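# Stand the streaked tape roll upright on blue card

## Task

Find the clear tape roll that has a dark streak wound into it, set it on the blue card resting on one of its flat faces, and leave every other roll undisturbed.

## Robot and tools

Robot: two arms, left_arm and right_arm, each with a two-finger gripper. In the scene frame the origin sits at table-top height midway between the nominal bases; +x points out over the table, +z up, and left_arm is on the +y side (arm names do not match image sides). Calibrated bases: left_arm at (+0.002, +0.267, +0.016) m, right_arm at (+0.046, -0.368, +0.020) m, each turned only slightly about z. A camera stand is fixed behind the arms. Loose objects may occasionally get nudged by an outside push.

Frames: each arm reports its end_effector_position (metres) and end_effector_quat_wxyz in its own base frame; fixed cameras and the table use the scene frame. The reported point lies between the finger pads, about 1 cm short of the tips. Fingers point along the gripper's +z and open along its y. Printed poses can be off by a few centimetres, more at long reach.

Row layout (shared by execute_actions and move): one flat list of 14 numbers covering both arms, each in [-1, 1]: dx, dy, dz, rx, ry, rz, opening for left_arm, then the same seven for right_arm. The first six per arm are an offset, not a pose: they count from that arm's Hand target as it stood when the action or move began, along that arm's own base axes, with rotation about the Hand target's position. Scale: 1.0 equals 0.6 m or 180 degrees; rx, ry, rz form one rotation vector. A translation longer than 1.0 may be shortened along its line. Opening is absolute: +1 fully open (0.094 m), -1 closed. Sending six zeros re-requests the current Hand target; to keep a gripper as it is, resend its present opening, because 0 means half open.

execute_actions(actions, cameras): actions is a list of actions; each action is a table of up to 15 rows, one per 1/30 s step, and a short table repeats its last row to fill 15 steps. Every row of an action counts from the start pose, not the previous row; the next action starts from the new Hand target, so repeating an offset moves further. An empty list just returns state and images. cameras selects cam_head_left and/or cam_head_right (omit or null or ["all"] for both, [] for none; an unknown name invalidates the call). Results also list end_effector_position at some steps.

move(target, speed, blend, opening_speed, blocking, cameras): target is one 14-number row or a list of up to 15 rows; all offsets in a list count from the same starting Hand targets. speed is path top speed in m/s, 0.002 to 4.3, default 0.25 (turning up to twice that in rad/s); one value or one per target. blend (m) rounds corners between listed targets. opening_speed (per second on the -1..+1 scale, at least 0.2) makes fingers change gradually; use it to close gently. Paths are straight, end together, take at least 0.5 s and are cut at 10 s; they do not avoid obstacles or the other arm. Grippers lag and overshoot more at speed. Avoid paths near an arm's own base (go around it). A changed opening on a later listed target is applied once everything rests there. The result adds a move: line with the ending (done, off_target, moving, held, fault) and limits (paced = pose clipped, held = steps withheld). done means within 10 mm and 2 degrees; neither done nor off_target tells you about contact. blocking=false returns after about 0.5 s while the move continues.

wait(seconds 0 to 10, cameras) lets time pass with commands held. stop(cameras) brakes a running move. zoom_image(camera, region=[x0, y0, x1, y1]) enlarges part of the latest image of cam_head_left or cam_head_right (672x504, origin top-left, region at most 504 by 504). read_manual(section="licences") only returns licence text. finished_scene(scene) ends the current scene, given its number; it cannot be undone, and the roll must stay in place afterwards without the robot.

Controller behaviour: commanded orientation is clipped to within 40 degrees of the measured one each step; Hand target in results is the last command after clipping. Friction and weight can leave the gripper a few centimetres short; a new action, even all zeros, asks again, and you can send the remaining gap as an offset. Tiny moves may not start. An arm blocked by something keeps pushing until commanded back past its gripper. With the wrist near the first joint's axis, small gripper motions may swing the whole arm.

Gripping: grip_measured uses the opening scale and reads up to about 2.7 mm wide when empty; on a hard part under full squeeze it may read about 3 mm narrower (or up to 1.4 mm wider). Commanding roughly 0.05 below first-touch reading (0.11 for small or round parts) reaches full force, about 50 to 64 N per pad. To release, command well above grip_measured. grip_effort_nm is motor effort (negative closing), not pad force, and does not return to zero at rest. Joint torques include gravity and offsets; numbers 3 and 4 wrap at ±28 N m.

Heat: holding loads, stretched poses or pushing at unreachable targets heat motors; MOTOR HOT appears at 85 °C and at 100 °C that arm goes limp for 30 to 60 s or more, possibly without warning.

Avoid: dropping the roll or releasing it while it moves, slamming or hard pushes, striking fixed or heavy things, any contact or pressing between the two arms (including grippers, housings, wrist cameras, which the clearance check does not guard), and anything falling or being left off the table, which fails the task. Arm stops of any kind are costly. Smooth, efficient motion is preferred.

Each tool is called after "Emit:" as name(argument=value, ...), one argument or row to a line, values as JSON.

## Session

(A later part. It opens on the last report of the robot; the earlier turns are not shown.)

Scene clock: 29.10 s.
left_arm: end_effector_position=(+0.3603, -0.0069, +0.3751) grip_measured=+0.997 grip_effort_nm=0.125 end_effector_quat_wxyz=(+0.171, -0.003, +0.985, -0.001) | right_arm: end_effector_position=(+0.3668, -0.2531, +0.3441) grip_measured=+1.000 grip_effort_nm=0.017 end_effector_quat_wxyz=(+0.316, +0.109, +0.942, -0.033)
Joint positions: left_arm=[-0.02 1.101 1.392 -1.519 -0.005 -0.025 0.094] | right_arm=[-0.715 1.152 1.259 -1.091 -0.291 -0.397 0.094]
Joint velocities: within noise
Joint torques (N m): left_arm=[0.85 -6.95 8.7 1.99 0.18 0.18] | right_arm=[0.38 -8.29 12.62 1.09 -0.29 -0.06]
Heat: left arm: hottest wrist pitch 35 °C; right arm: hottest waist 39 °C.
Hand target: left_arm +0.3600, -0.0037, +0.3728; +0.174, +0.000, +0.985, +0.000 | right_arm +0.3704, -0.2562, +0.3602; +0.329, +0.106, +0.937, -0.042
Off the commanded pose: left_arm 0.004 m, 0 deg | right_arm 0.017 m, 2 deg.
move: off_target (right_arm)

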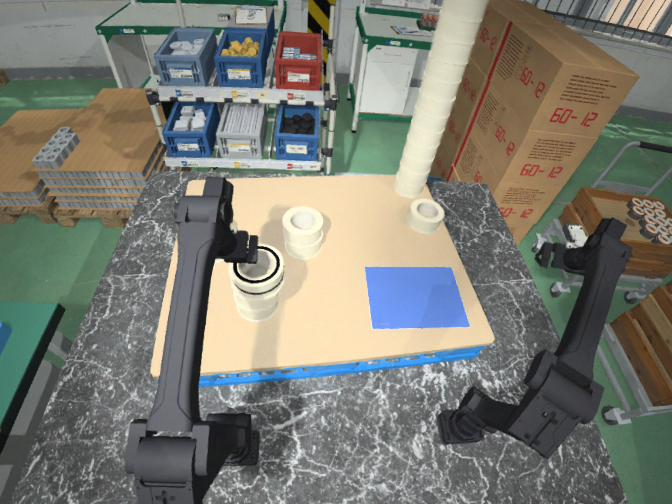

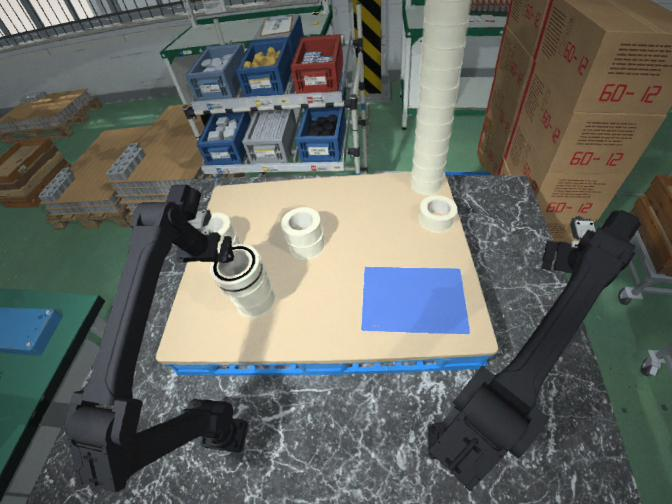

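Emit:
move(
  target=[0.0,0.0,-0.06,0,0,0,1,0,0,0,0,0,0,1],
  speed=0.06,
)

Emit:
move(
  target=[0.0,0.0,0,0,0,0,-0.15,0,0,0,0,0,0,1],
  speed=0.06,
  opening_speed=0.7,
)

Emit:
zoom_image(
  camera="cam_head_left",
  region=[200, 200, 300, 330],
)

Emit:
zoom_image(
  camera="cam_head_right",
  region=[180, 200, 280, 330],
)

Scene clock: 30.83 s.
left_arm: end_effector_position=(+0.3605, -0.0069, +0.3391) grip_measured=+0.997 grip_effort_nm=0.125 end_effector_quat_wxyz=(+0.171, -0.003, +0.985, -0.001) | right_arm: end_effector_position=(+0.3668, -0.2531, +0.3441) grip_measured=+1.000 grip_effort_nm=0.017 end_effector_quat_wxyz=(+0.316, +0.109, +0.942, -0.033)
Joint positions: left_arm=[-0.02 1.079 1.28 -1.429 -0.005 -0.025 0.094] | right_arm=[-0.715 1.152 1.259 -1.091 -0.291 -0.397 0.094]
Joint velocities: within noise
Joint torques (N m): left_arm=[0.79 -7.3 8.95 1.92 0.18 0.17] | right_arm=[0.32 -8.35 12.6 1.09 -0.29 -0.06]
Heat: left arm: hottest wrist pitch 35 °C; right arm: hottest waist 39 °C.
Hand target: left_arm +0.3600, -0.0037, +0.3368; +0.174, +0.000, +0.985, +0.000 | right_arm +0.3704, -0.2562, +0.3602; +0.329, +0.106, +0.937, -0.042
Off the commanded pose: left_arm 0.004 m, 0 deg | right_arm 0.017 m, 2 deg.
move: off_target (right_arm)

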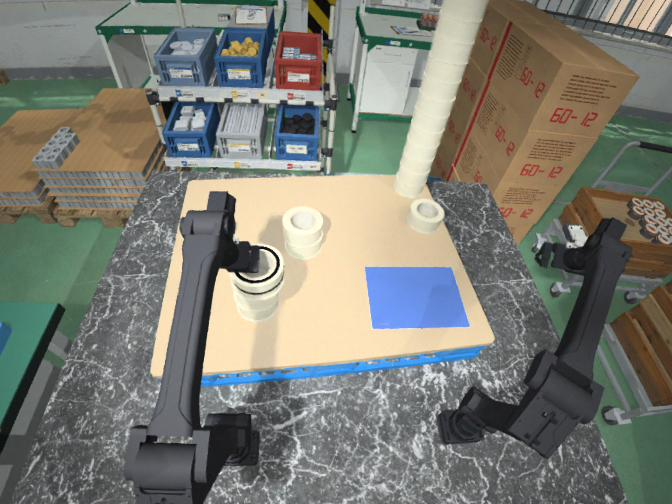

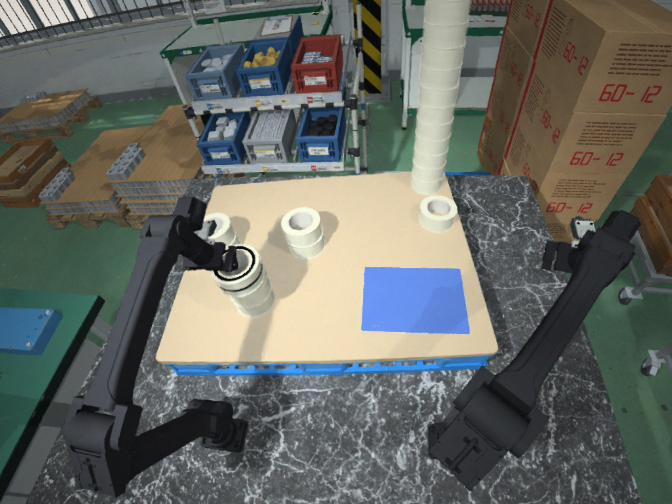

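Scene clock: 32.87 s.
left_arm: end_effector_position=(+0.3602, -0.0079, +0.3395) grip_measured=-0.146 grip_effort_nm=-0.168 end_effector_quat_wxyz=(+0.171, -0.001, +0.985, -0.004) | right_arm: end_effector_position=(+0.3668, -0.2531, +0.3441) grip_measured=+1.000 grip_effort_nm=0.012 end_effector_quat_wxyz=(+0.316, +0.109, +0.942, -0.033)
Joint positions: left_arm=[-0.02 1.078 1.28 -1.429 0.001 -0.022 0.04] | right_arm=[-0.715 1.152 1.259 -1.091 -0.291 -0.397 0.094]
Joint velocities: within noise
Joint torques (N m): left_arm=[0.85 -6.89 8.94 1.96 -0.07 0.14] | right_arm=[0.38 -8.29 12.62 1.09 -0.29 -0.07]
Heat: left arm: hottest wrist pitch 35 °C; right arm: hottest waist 39 °C.
Hand target: left_arm +0.3599, -0.0037, +0.3368; +0.174, +0.000, +0.985, +0.000 | right_arm +0.3704, -0.2562, +0.3602; +0.329, +0.106, +0.937, -0.042
Off the commanded pose: left_arm 0.005 m, 1 deg | right_arm 0.017 m, 2 deg.
move: off_target (right_arm)

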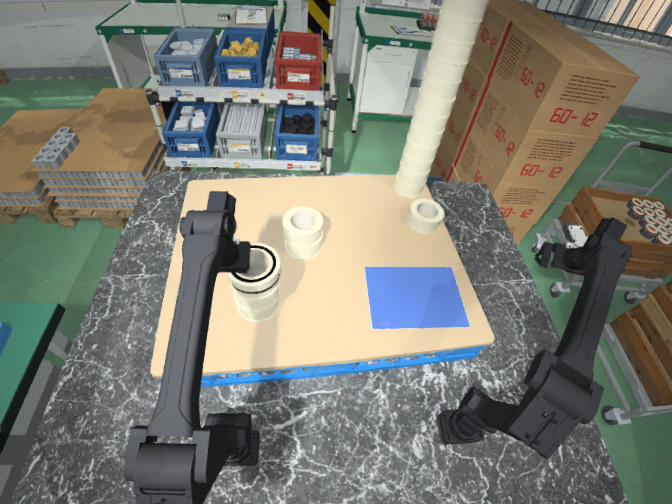

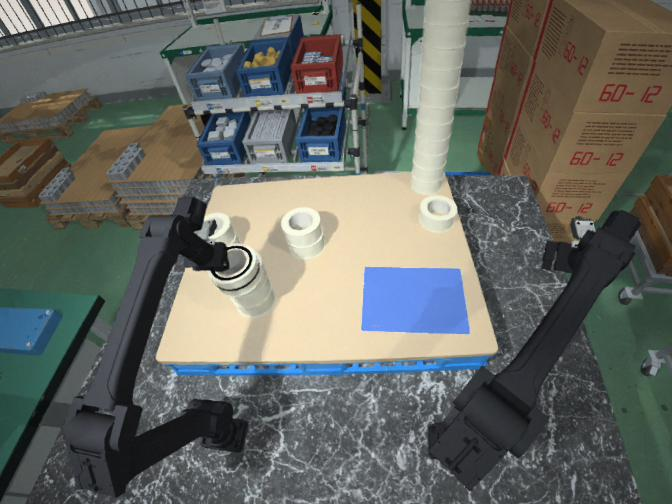

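Scaled by 3.877.

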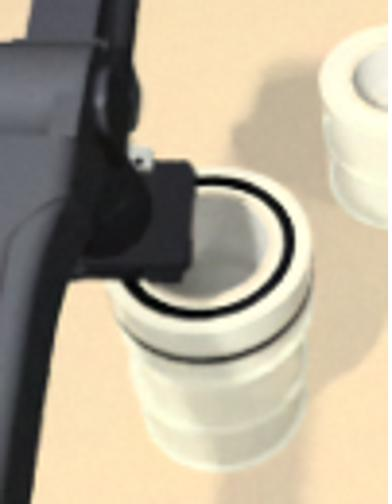

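Scaled by 3.877.

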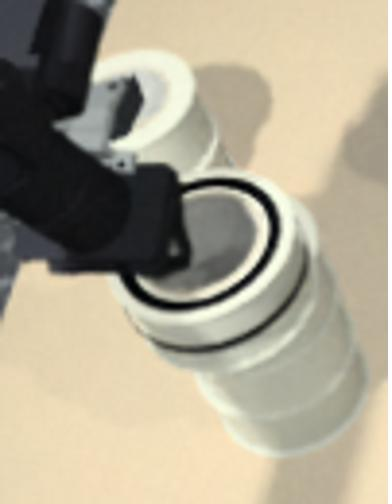

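Emit:
move(
  target=[0.0,-0.022,0,0,0,0,-0.15,0,0,0,0,0,0,1],
  speed=0.05,
  cameras=[],
)

Emit:
move(
  target=[0.0,0.0,0,0,0,0,-0.8,0,0,0,0,0,0,1],
  speed=0.06,
  opening_speed=0.5,
)

Emit:
zoom_image(
  camera="cam_head_left",
  region=[200, 200, 300, 330],
)

Emit:
zoom_image(
  camera="cam_head_right",
  region=[180, 200, 280, 330],
)

Scene clock: 35.67 s.
left_arm: end_effector_position=(+0.3601, -0.0131, +0.3395) grip_measured=-0.147 grip_effort_nm=-0.149 end_effector_quat_wxyz=(+0.171, +0.002, +0.985, +0.002) | right_arm: end_effector_position=(+0.3668, -0.2531, +0.3441) grip_measured=+1.000 grip_effort_nm=0.017 end_effector_quat_wxyz=(+0.316, +0.109, +0.942, -0.033)
Joint positions: left_arm=[-0.043 1.078 1.28 -1.429 -0.017 -0.036 0.04] | right_arm=[-0.715 1.152 1.259 -1.091 -0.291 -0.397 0.094]
Joint velocities: within noise
Joint torques (N m): left_arm=[-1.14 -6.95 8.98 1.94 0.07 -0.11] | right_arm=[0.5 -8.35 12.62 1.06 -0.29 -0.06]
Heat: left arm: hottest wrist pitch 35 °C; right arm: hottest waist 39 °C.
Hand target: left_arm +0.3599, -0.0168, +0.3368; +0.174, +0.000, +0.985, +0.000 | right_arm +0.3704, -0.2562, +0.3602; +0.329, +0.106, +0.937, -0.042
Off the commanded pose: left_arm 0.005 m, 0 deg | right_arm 0.017 m, 2 deg.
move: off_target (right_arm)
No camera images: "cameras" was empty.

Scene clock: 37.17 s.
left_arm: end_effector_position=(+0.3601, -0.0119, +0.3396) grip_measured=-0.313 grip_effort_nm=-1.048 end_effector_quat_wxyz=(+0.172, +0.001, +0.985, +0.005) | right_arm: end_effector_position=(+0.3668, -0.2531, +0.3441) grip_measured=+1.000 grip_effort_nm=0.017 end_effector_quat_wxyz=(+0.316, +0.109, +0.942, -0.033)
Joint positions: left_arm=[-0.043 1.077 1.28 -1.429 -0.023 -0.036 0.032] | right_arm=[-0.715 1.152 1.259 -1.091 -0.291 -0.397 0.094]
Joint velocities: left_arm=[within noise] | right_arm=[-0.005 -0.044 -0.007 0.002 -0.066 0.051 0]
Joint torques (N m): left_arm=[-0.62 -6.89 8.98 1.94 0.33 -0.12] | right_arm=[0.44 -8.35 12.63 1.07 -0.29 -0.06]
Heat: left arm: hottest elbow 35 °C; right arm: hottest waist 39 °C.
Hand target: left_arm +0.3599, -0.0168, +0.3368; +0.174, +0.000, +0.985, +0.000 | right_arm +0.3704, -0.2562, +0.3602; +0.329, +0.106, +0.937, -0.042
Off the commanded pose: left_arm 0.006 m, 1 deg | right_arm 0.017 m, 2 deg.
move: off_target (right_arm)

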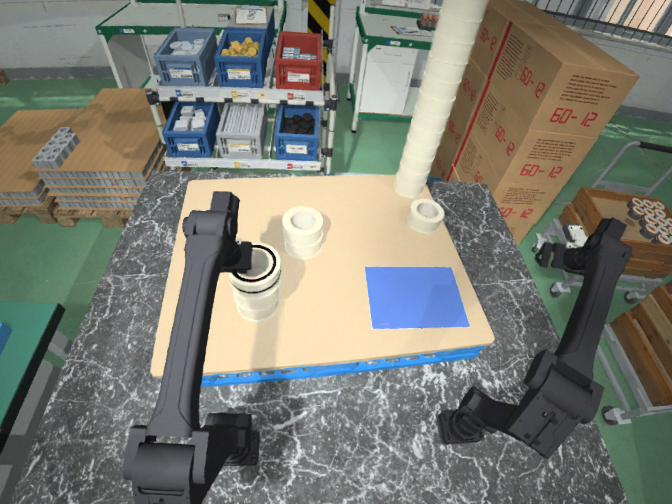

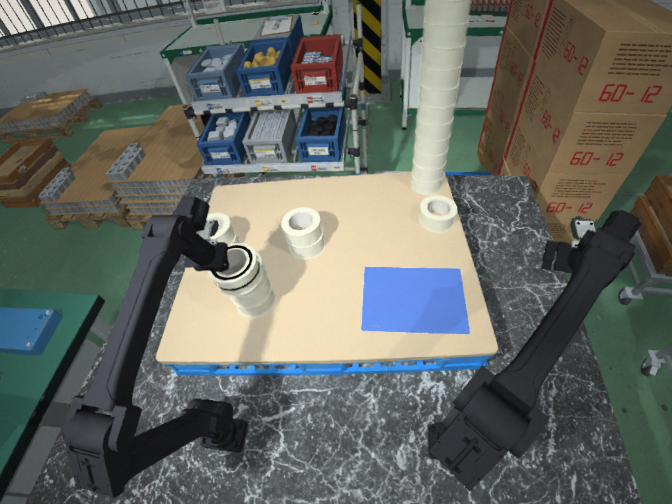

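Scaled by 3.877.

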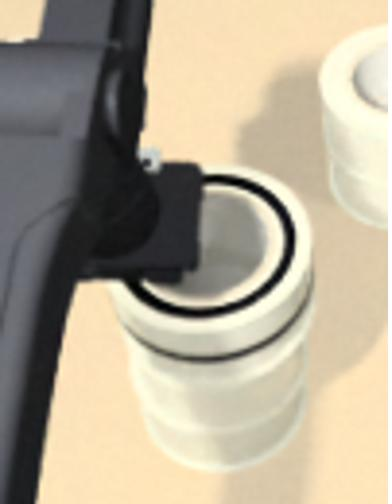

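Scaled by 3.877.

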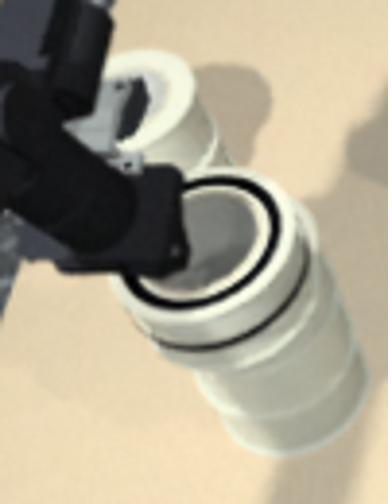

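Emit:
move(
  target=[0.0,0.0,0.1,0,0,0,-0.8,0,0,0,0,0,0,1],
  speed=0.08,
)

Emit:
zoom_image(
  camera="cam_head_left",
  region=[200, 200, 300, 330],
)

Emit:
zoom_image(
  camera="cam_head_right",
  region=[180, 200, 280, 330],
)

Scene clock: 39.00 s.
left_arm: end_effector_position=(+0.3509, -0.0118, +0.3626) grip_measured=-0.325 grip_effort_nm=-1.048 end_effector_quat_wxyz=(+0.138, +0.002, +0.990, +0.006) | right_arm: end_effector_position=(+0.3668, -0.2531, +0.3441) grip_measured=+1.000 grip_effort_nm=0.012 end_effector_quat_wxyz=(+0.316, +0.109, +0.942, -0.033)
Joint positions: left_arm=[-0.044 1.113 1.38 -1.562 -0.023 -0.036 0.032] | right_arm=[-0.715 1.152 1.259 -1.091 -0.291 -0.397 0.094]
Joint velocities: within noise
Joint torques (N m): left_arm=[-0.56 -7.06 16.35 1.25 0.33 -0.11] | right_arm=[0.44 -8.35 12.62 1.1 -0.29 -0.06]
Heat: left arm: hottest elbow 35 °C; right arm: hottest waist 39 °C.
Hand target: left_arm +0.3599, -0.0168, +0.3967; +0.174, +0.000, +0.985, +0.000 | right_arm +0.3704, -0.2562, +0.3602; +0.329, +0.106, +0.937, -0.042
Off the commanded pose: left_arm 0.036 m, 4 deg | right_arm 0.017 m, 2 deg.
move: off_target (left_arm, right_arm)

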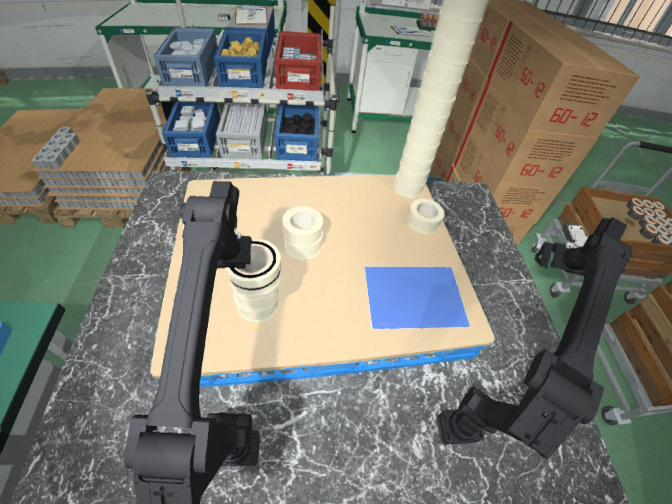

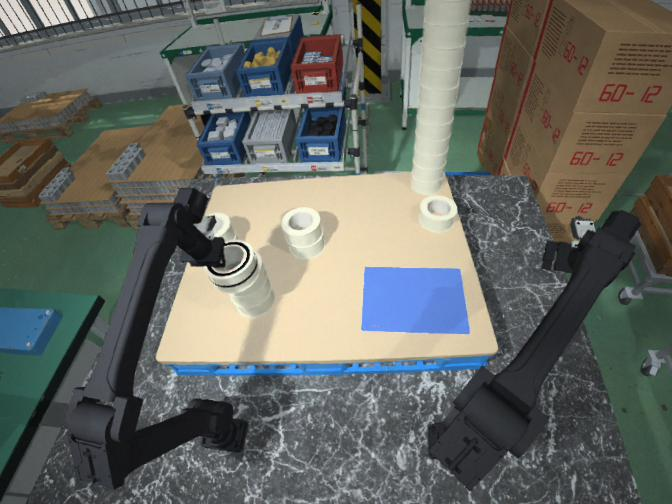

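Scaled by 3.877.

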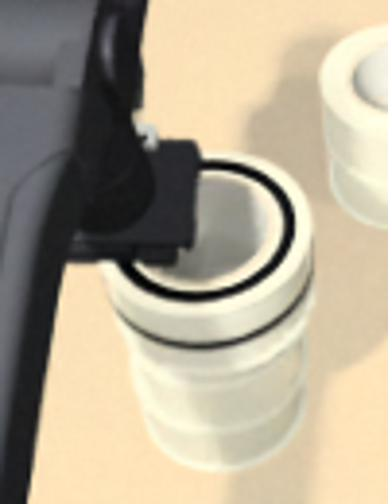

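Scaled by 3.877.

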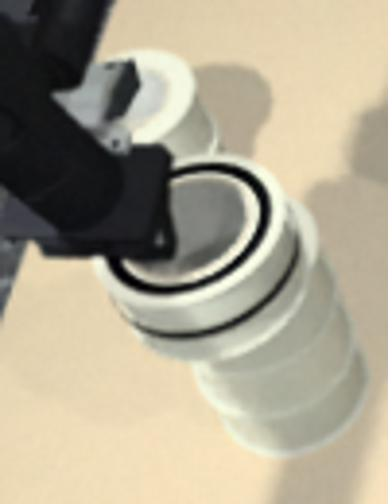

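Emit:
move(
  target=[0.015,0.0,0.11,0,0,0,-0.8,0,0,0,0,0,0,1],
  speed=0.1,
)

Emit:
zoom_image(
  camera="cam_head_left",
  region=[200, 190, 300, 330],
)

Emit:
zoom_image(
  camera="cam_head_right",
  region=[180, 190, 280, 330],
)

Scene clock: 40.67 s.
left_arm: end_effector_position=(+0.3650, -0.0125, +0.4304) grip_measured=-0.325 grip_effort_nm=-1.043 end_effector_quat_wxyz=(+0.153, +0.002, +0.988, +0.005) | right_arm: end_effector_position=(+0.3668, -0.2531, +0.3441) grip_measured=+1.000 grip_effort_nm=0.017 end_effector_quat_wxyz=(+0.316, +0.109, +0.942, -0.033)
Joint positions: left_arm=[-0.044 1.188 1.62 -1.696 -0.022 -0.036 0.032] | right_arm=[-0.715 1.152 1.259 -1.091 -0.291 -0.397 0.094]
Joint velocities: within noise
Joint torques (N m): left_arm=[-0.5 -7.59 15.77 1.18 0.33 -0.1] | right_arm=[0.44 -8.35 12.64 1.09 -0.29 -0.07]
Heat: left arm: hottest elbow 36 °C; right arm: hottest waist 39 °C.
Hand target: left_arm +0.3689, -0.0168, +0.4628; +0.174, +0.000, +0.985, +0.000 | right_arm +0.3704, -0.2562, +0.3602; +0.329, +0.106, +0.937, -0.042
Off the commanded pose: left_arm 0.033 m, 3 deg | right_arm 0.017 m, 2 deg.
joint sent to its limit (left arm) — joint 4 (wrist pitch), lower limit. The joint targets still meet the commanded pose.
move: off_target (left_arm, right_arm)

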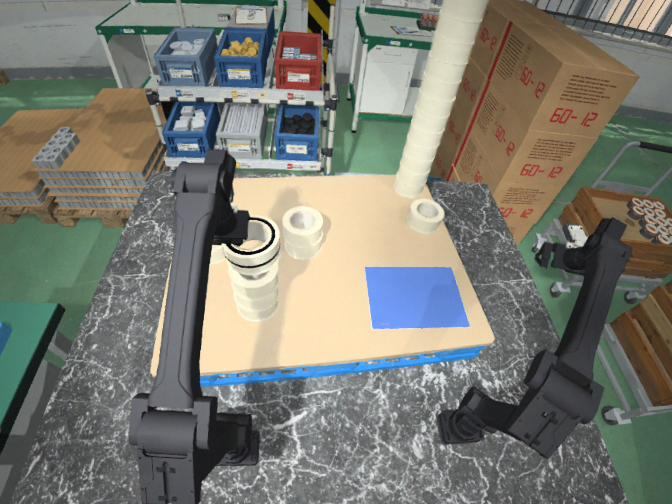

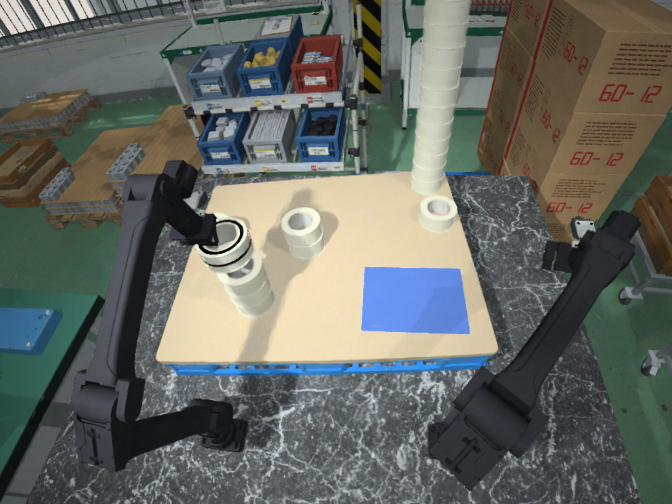

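Scaled by 3.600.

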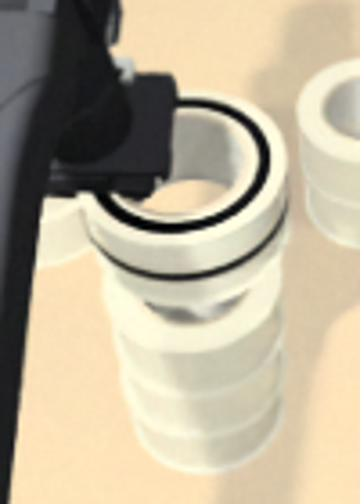

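Scaled by 3.600.

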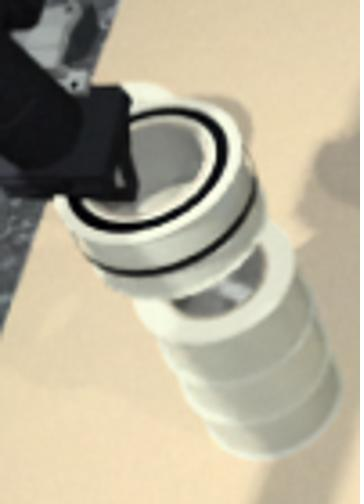

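Emit:
move(
  target=[
    [0.133,-0.383,-0.067,0,0,0,-0.8,0,0,0,0,0,0,1],
    [0.268,-0.805,-0.41,0,0,0,-0.8,0,0,0,0,0,0,1],
  ],
  speed=0.2,
  blend=[0.08,0],
)

Emit:
zoom_image(
  camera="cam_head_left",
  region=[340, 200, 500, 350],
)

Emit:
zoom_image(
  camera="cam_head_right",
  region=[340, 200, 500, 350],
)

Scene clock: 45.40 s.
left_arm: end_effector_position=(+0.5187, -0.4853, +0.1826) grip_measured=-0.337 grip_effort_nm=-1.043 end_effector_quat_wxyz=(+0.148, +0.013, +0.989, +0.027) | right_arm: end_effector_position=(+0.3668, -0.2531, +0.3441) grip_measured=+1.000 grip_effort_nm=0.017 end_effector_quat_wxyz=(+0.316, +0.109, +0.942, -0.033)
Joint positions: left_arm=[-0.812 2.15 2.18 -1.429 -0.249 -0.764 0.031] | right_arm=[-0.715 1.152 1.259 -1.091 -0.291 -0.397 0.094]
Joint velocities: within noise
Joint torques (N m): left_arm=[0.44 -22.65 16.73 0.98 -0.2 -0.17] | right_arm=[0.44 -8.35 12.63 1.1 -0.29 -0.06]
Heat: left arm: hottest elbow 37 °C; right arm: hottest elbow 40 °C.
Hand target: left_arm +0.5298, -0.4998, +0.2168; +0.174, +0.000, +0.985, +0.000 | right_arm +0.3704, -0.2562, +0.3602; +0.329, +0.106, +0.937, -0.042
Off the commanded pose: left_arm 0.039 m, 5 deg | right_arm 0.017 m, 2 deg.
move: off_target (left_arm, right_arm)

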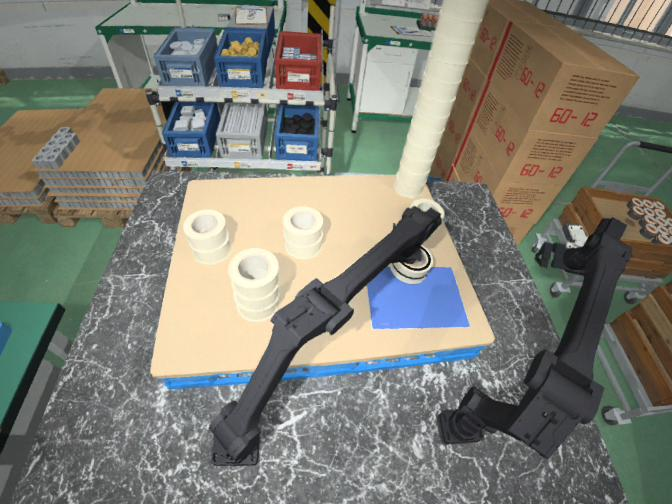

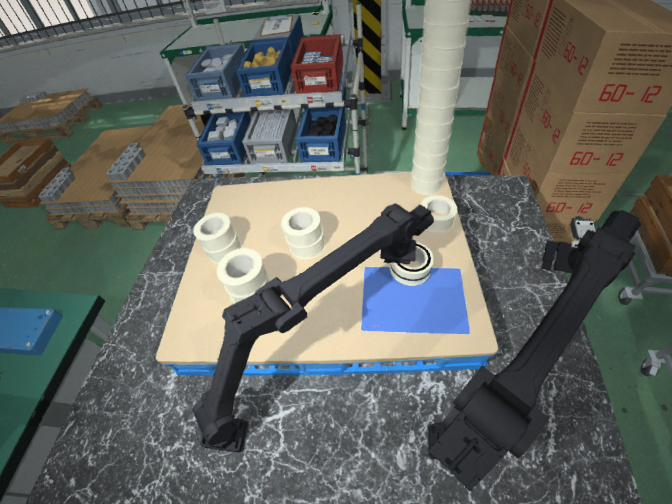

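Scaled by 3.150.

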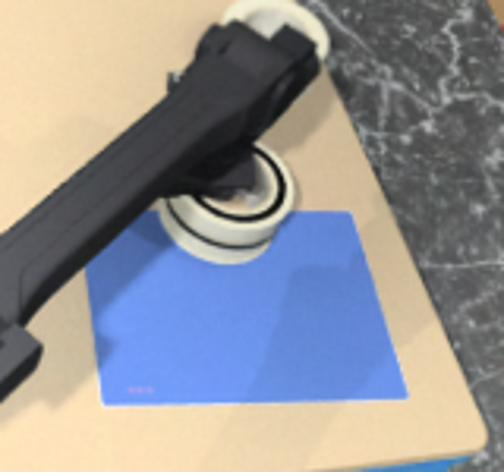

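Scaled by 3.150.

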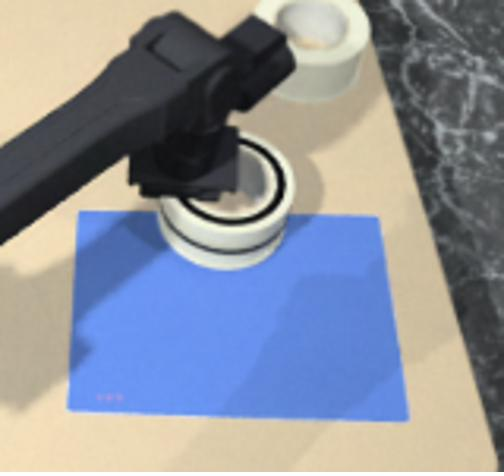

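Emit:
move(
  target=[0.02,-0.042,-0.14,0,-0.018,0,-0.8,0,0,0,0,0,0,1],
  speed=0.15,
)

Emit:
zoom_image(
  camera="cam_head_left",
  region=[340, 200, 500, 350],
)

Emit:
zoom_image(
  camera="cam_head_right",
  region=[340, 200, 500, 350],
)

Scene clock: 47.20 s.
left_arm: end_effector_position=(+0.5442, -0.5132, +0.1717) grip_measured=-0.337 grip_effort_nm=-1.043 end_effector_quat_wxyz=(+0.209, +0.003, +0.978, -0.008) | right_arm: end_effector_position=(+0.3668, -0.2531, +0.3441) grip_measured=+1.000 grip_effort_nm=0.012 end_effector_quat_wxyz=(+0.316, +0.109, +0.942, -0.033)
Joint positions: left_arm=[-0.823 2.17 2.16 -1.253 -0.292 -0.77 0.031] | right_arm=[-0.715 1.152 1.259 -1.091 -0.291 -0.397 0.094]
Joint velocities: within noise
Joint torques (N m): left_arm=[-1.03 -19.66 8.17 2.97 -0.33 -0.22] | right_arm=[0.44 -8.29 12.63 1.09 -0.28 -0.06]
Heat: left arm: hottest elbow 37 °C; right arm: hottest elbow 40 °C.
Hand target: left_arm +0.5416, -0.5251, +0.1328; +0.202, +0.000, +0.979, +0.000 | right_arm +0.3704, -0.2562, +0.3602; +0.329, +0.106, +0.937, -0.042
Off the commanded pose: left_arm 0.041 m, 1 deg | right_arm 0.017 m, 2 deg.
move: off_target (left_arm, right_arm)

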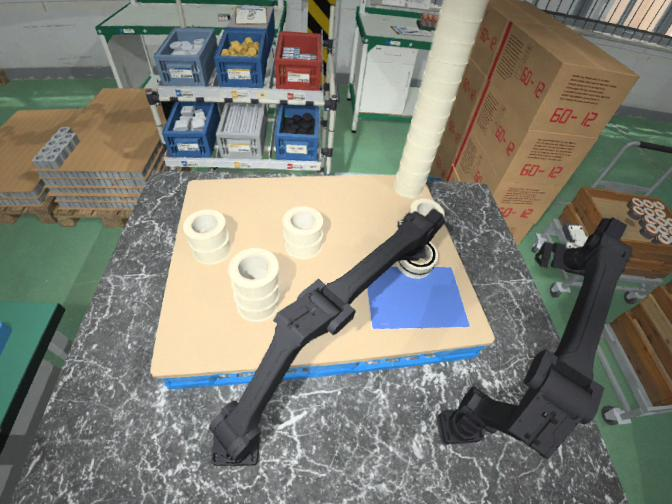

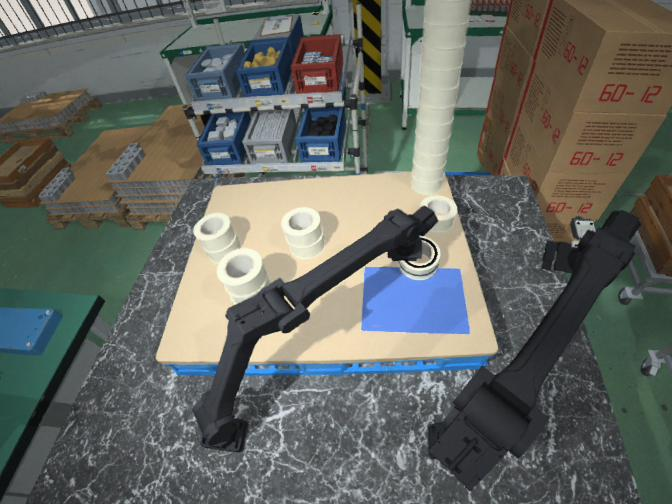

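Scaled by 3.150.

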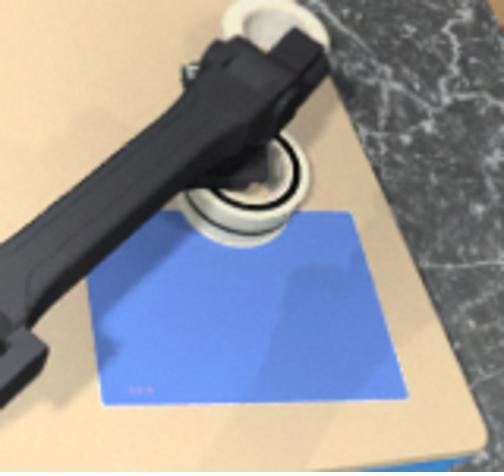

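Scaled by 3.150.

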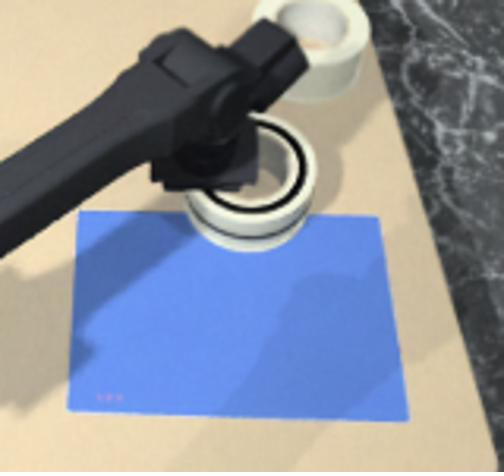

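Emit:
move(
  target=[
    [0,0,0.16,0,0,0,-0.8,0,0,0,0,0,0,1],
    [-0.2,0,0.16,0,0,0,-0.8,0,0,0,0,0,0,1],
  ],
  speed=0.15,
)

Emit:
zoom_image(
  camera="cam_head_left",
  region=[340, 200, 500, 350],
)

Emit:
zoom_image(
  camera="cam_head_right",
  region=[340, 200, 500, 350],
)

Scene clock: 50.80 s.
left_arm: end_effector_position=(+0.4178, -0.5246, +0.1973) grip_measured=-0.337 grip_effort_nm=-1.048 end_effector_quat_wxyz=(+0.181, +0.018, +0.983, +0.028) | right_arm: end_effector_position=(+0.3668, -0.2531, +0.3441) grip_measured=+1.000 grip_effort_nm=0.017 end_effector_quat_wxyz=(+0.316, +0.109, +0.942, -0.033)
Joint positions: left_arm=[-0.982 2.017 1.99 -1.375 -0.329 -0.917 0.031] | right_arm=[-0.715 1.152 1.259 -1.091 -0.291 -0.397 0.094]
Joint velocities: within noise
Joint torques (N m): left_arm=[0.38 -23.36 10.33 1.99 -0.32 -0.19] | right_arm=[0.44 -8.29 12.6 1.11 -0.28 -0.06]
Heat: left arm: hottest elbow 37 °C; right arm: hottest elbow 40 °C.
Hand target: left_arm +0.4219, -0.5251, +0.2288; +0.202, +0.000, +0.979, +0.000 | right_arm +0.3704, -0.2562, +0.3602; +0.329, +0.106, +0.937, -0.042
Off the commanded pose: left_arm 0.032 m, 4 deg | right_arm 0.017 m, 2 deg.
move: off_target (left_arm, right_arm)

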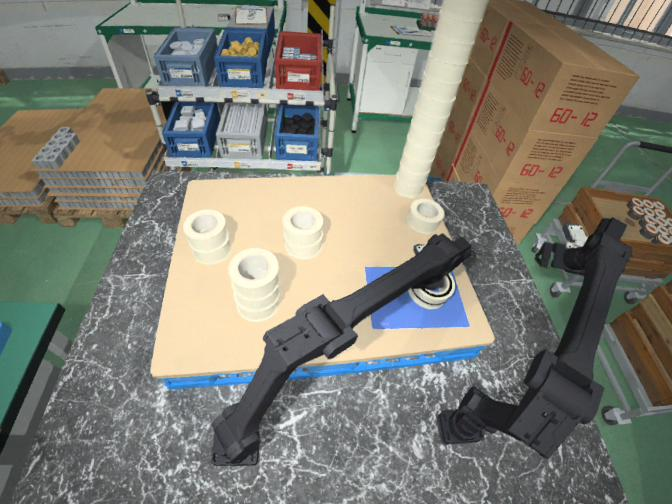

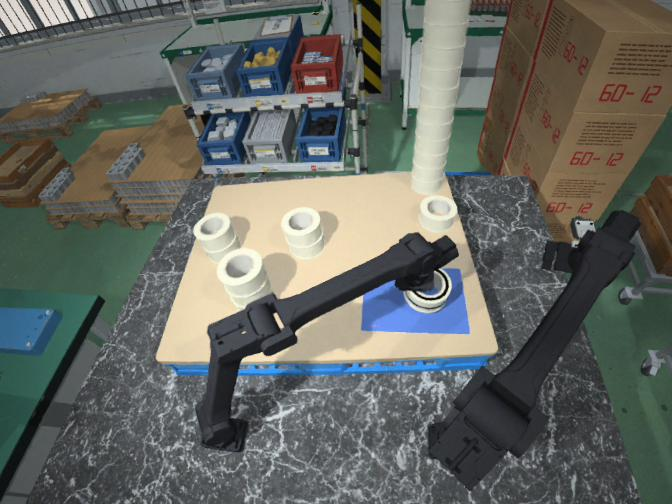

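Scaled by 3.150.

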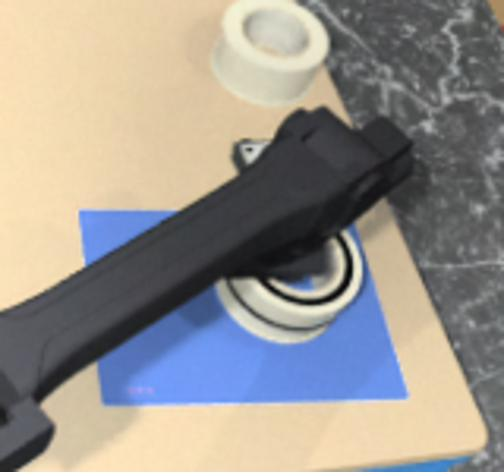

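Scaled by 3.150.

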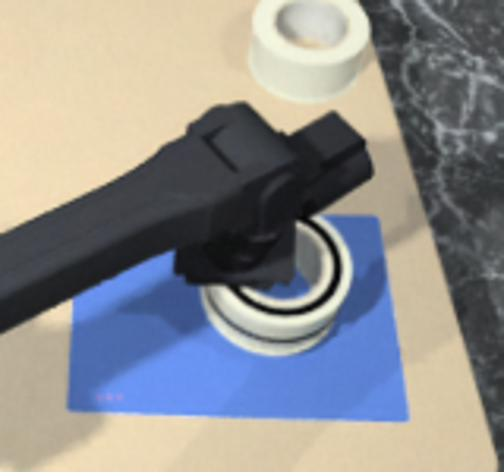

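Emit:
move(
  target=[
    [0.033,0.055,-0.03,0,0.01,0,-0.8,0,0,0,0,0,0,1],
    [0.033,0.055,-0.17,0,0.01,0,-0.8,0,0,0,0,0,0,1],
  ],
  speed=0.1,
)

Emit:
zoom_image(
  camera="cam_head_left",
  region=[340, 200, 500, 350],
)

Emit:
zoom_image(
  camera="cam_head_right",
  region=[340, 200, 500, 350],
)

Scene clock: 53.13 s.
left_arm: end_effector_position=(+0.4392, -0.4885, +0.1666) grip_measured=-0.338 grip_effort_nm=-1.048 end_effector_quat_wxyz=(+0.196, +0.000, +0.981, -0.014) | right_arm: end_effector_position=(+0.3668, -0.2531, +0.3441) grip_measured=+1.000 grip_effort_nm=0.017 end_effector_quat_wxyz=(+0.316, +0.109, +0.942, -0.033)
Joint positions: left_arm=[-0.914 1.917 1.746 -1.128 -0.292 -0.873 0.031] | right_arm=[-0.715 1.152 1.259 -1.091 -0.291 -0.397 0.094]
Joint velocities: within noise
Joint torques (N m): left_arm=[0.15 -15.79 7.71 2.97 -0.24 -0.05] | right_arm=[0.44 -8.23 12.62 1.09 -0.28 -0.06]
Heat: left arm: hottest elbow 37 °C; right arm: hottest elbow 41 °C.
Hand target: left_arm +0.4414, -0.4921, +0.1268; +0.186, +0.000, +0.983, +0.000 | right_arm +0.3704, -0.2562, +0.3602; +0.329, +0.106, +0.937, -0.042
Off the commanded pose: left_arm 0.040 m, 2 deg | right_arm 0.017 m, 2 deg.
move: off_target (left_arm, right_arm)

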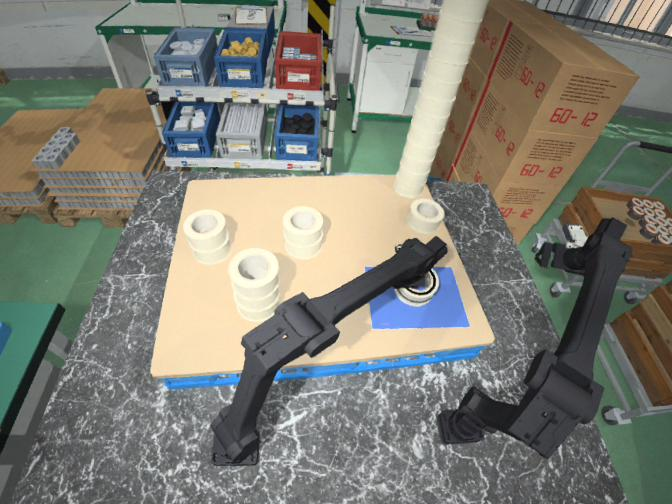

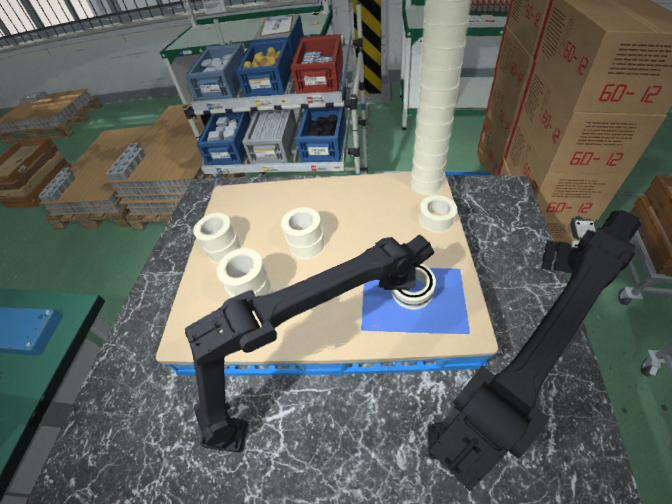

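Scaled by 3.150.

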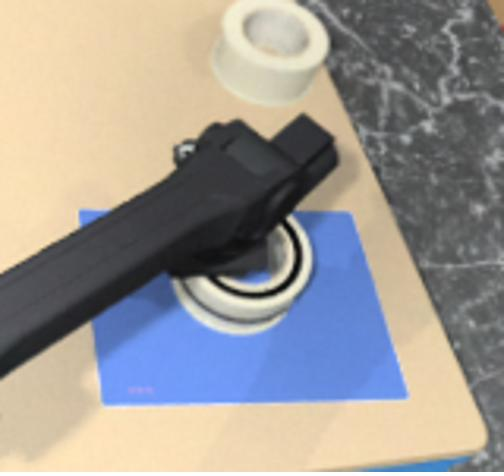

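Scaled by 3.150.

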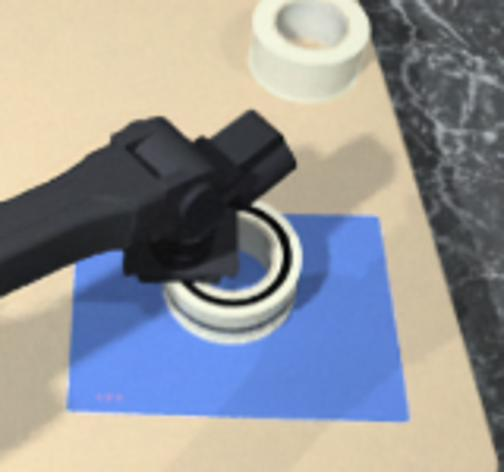

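Emit:
move(
  target=[0,0,-0.03,0,0,0,-0.8,0,0,0,0,0,0,1],
  speed=0.05,
)

Emit:
zoom_image(
  camera="cam_head_left",
  region=[360, 220, 480, 340],
)

Emit:
zoom_image(
  camera="cam_head_right",
  region=[360, 220, 480, 340],
)

Scene clock: 54.57 s.
left_arm: end_effector_position=(+0.4389, -0.4882, +0.1663) grip_measured=-0.338 grip_effort_nm=-1.048 end_effector_quat_wxyz=(+0.204, +0.000, +0.979, -0.023) | right_arm: end_effector_position=(+0.3668, -0.2531, +0.3441) grip_measured=+1.000 grip_effort_nm=0.017 end_effector_quat_wxyz=(+0.316, +0.109, +0.942, -0.033)
Joint positions: left_arm=[-0.914 1.901 1.716 -1.09 -0.292 -0.87 0.031] | right_arm=[-0.715 1.152 1.259 -1.091 -0.291 -0.397 0.094]
Joint velocities: within noise
Joint torques (N m): left_arm=[0.15 -13.74 7.08 3.19 -0.26 -0.09] | right_arm=[0.38 -8.23 12.59 1.09 -0.29 -0.06]
Heat: left arm: hottest elbow 37 °C; right arm: hottest elbow 41 °C.
Hand target: left_arm +0.4415, -0.4922, +0.1088; +0.186, +0.000, +0.983, -0.001 | right_arm +0.3704, -0.2562, +0.3602; +0.329, +0.106, +0.937, -0.042
Off the commanded pose: left_arm 0.058 m, 3 deg | right_arm 0.017 m, 2 deg.
move: off_target (left_arm, right_arm)

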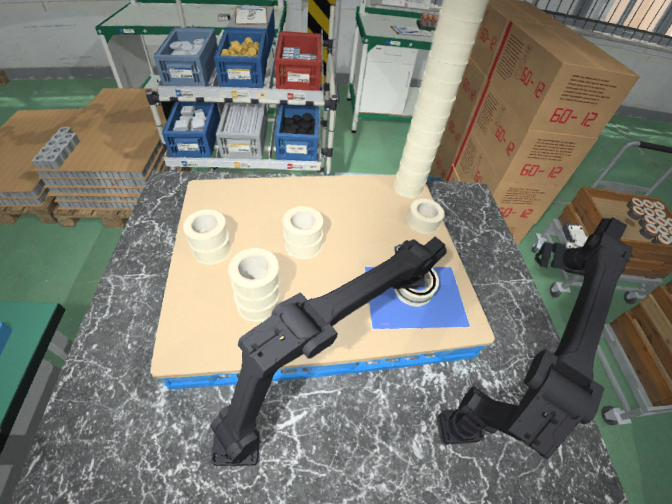

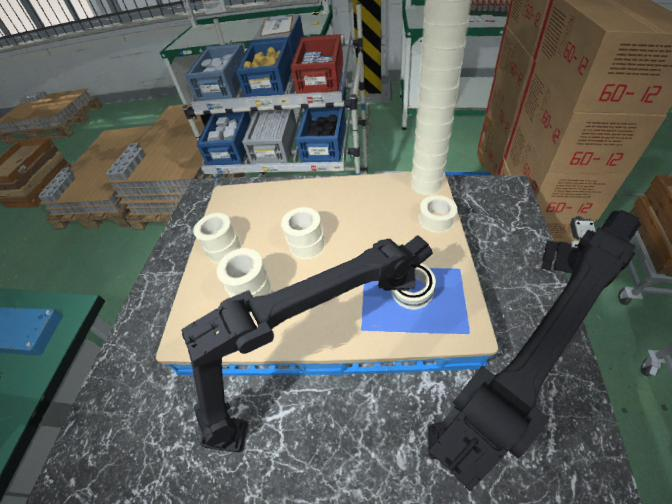

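Scaled by 4.200.

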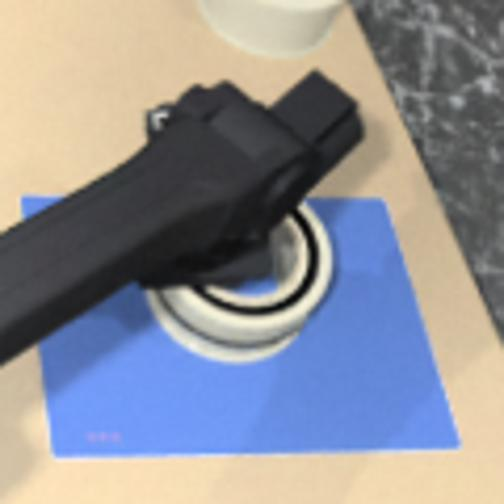

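Scaled by 4.200.

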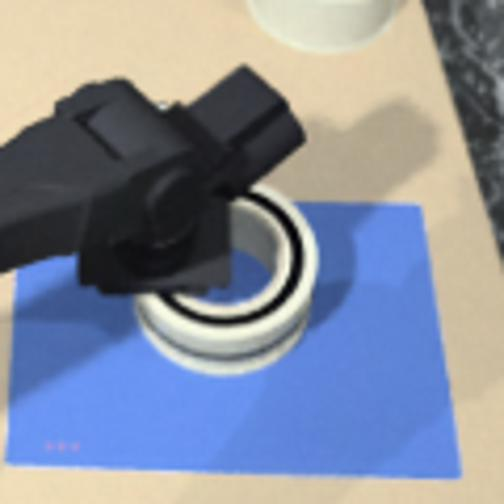

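Emit:
move(
  target=[0,0,0.03,-0.055,0,0,-0.8,0,0,0,0,0,0,1],
  speed=0.08,
)

Emit:
zoom_image(
  camera="cam_head_left",
  region=[360, 220, 480, 340],
)

Emit:
zoom_image(
  camera="cam_head_right",
  region=[360, 220, 480, 340],
)

Scene clock: 57.33 s.
left_arm: end_effector_position=(+0.4406, -0.4910, +0.1664) grip_measured=-0.337 grip_effort_nm=-1.043 end_effector_quat_wxyz=(+0.202, -0.010, +0.975, -0.097) | right_arm: end_effector_position=(+0.3668, -0.2531, +0.3441) grip_measured=+1.000 grip_effort_nm=0.017 end_effector_quat_wxyz=(+0.316, +0.109, +0.942, -0.033)
Joint positions: left_arm=[-0.889 1.842 1.614 -0.931 -0.191 -0.87 0.031] | right_arm=[-0.715 1.152 1.259 -1.091 -0.291 -0.397 0.094]
Joint velocities: within noise
Joint torques (N m): left_arm=[0.26 -15.03 7.79 2.76 0.24 -0.11] | right_arm=[0.44 -8.35 12.63 1.09 -0.28 -0.06]
Heat: left arm: hottest elbow 37 °C; right arm: hottest elbow 41 °C.
Hand target: left_arm +0.4416, -0.4920, +0.1268; +0.185, -0.016, +0.979, -0.085 | right_arm +0.3704, -0.2562, +0.3602; +0.329, +0.106, +0.937, -0.042
Off the commanded pose: left_arm 0.040 m, 2 deg | right_arm 0.017 m, 2 deg.
move: off_target (left_arm, right_arm)

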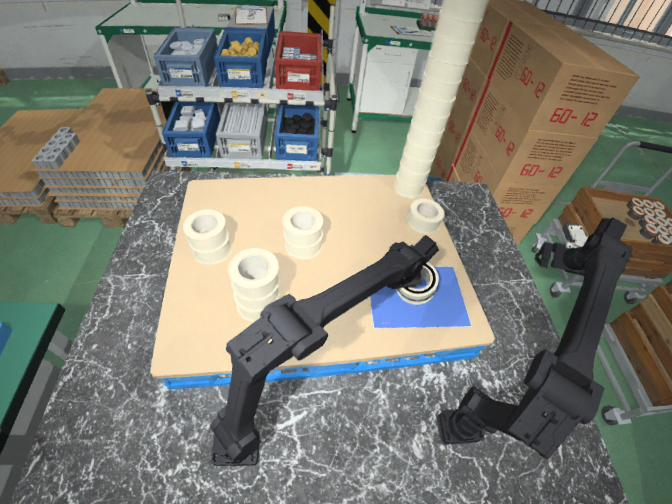

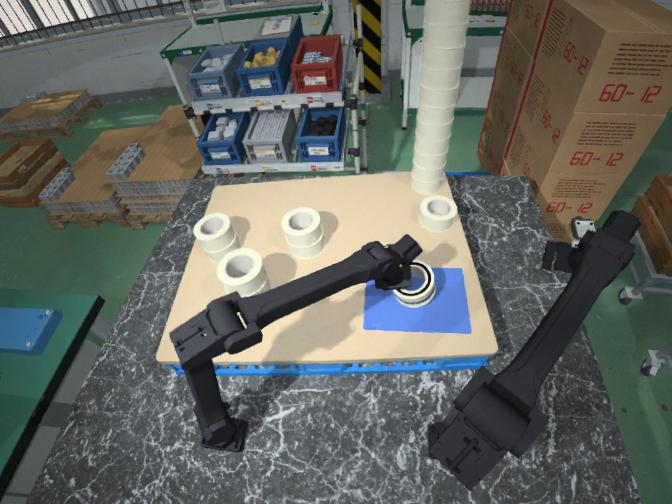

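Scaled by 4.200.

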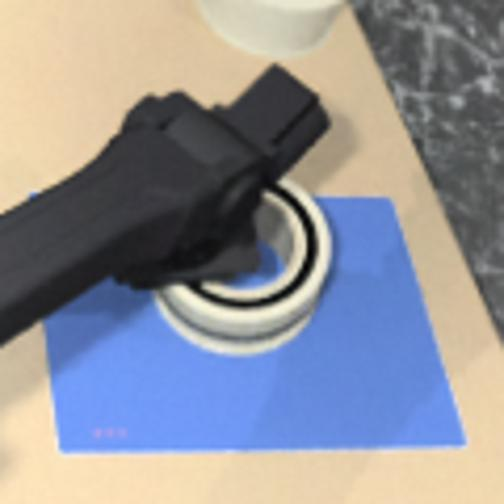

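Scaled by 4.200.

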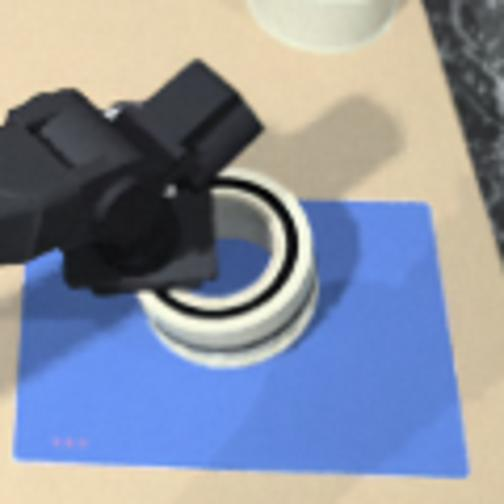

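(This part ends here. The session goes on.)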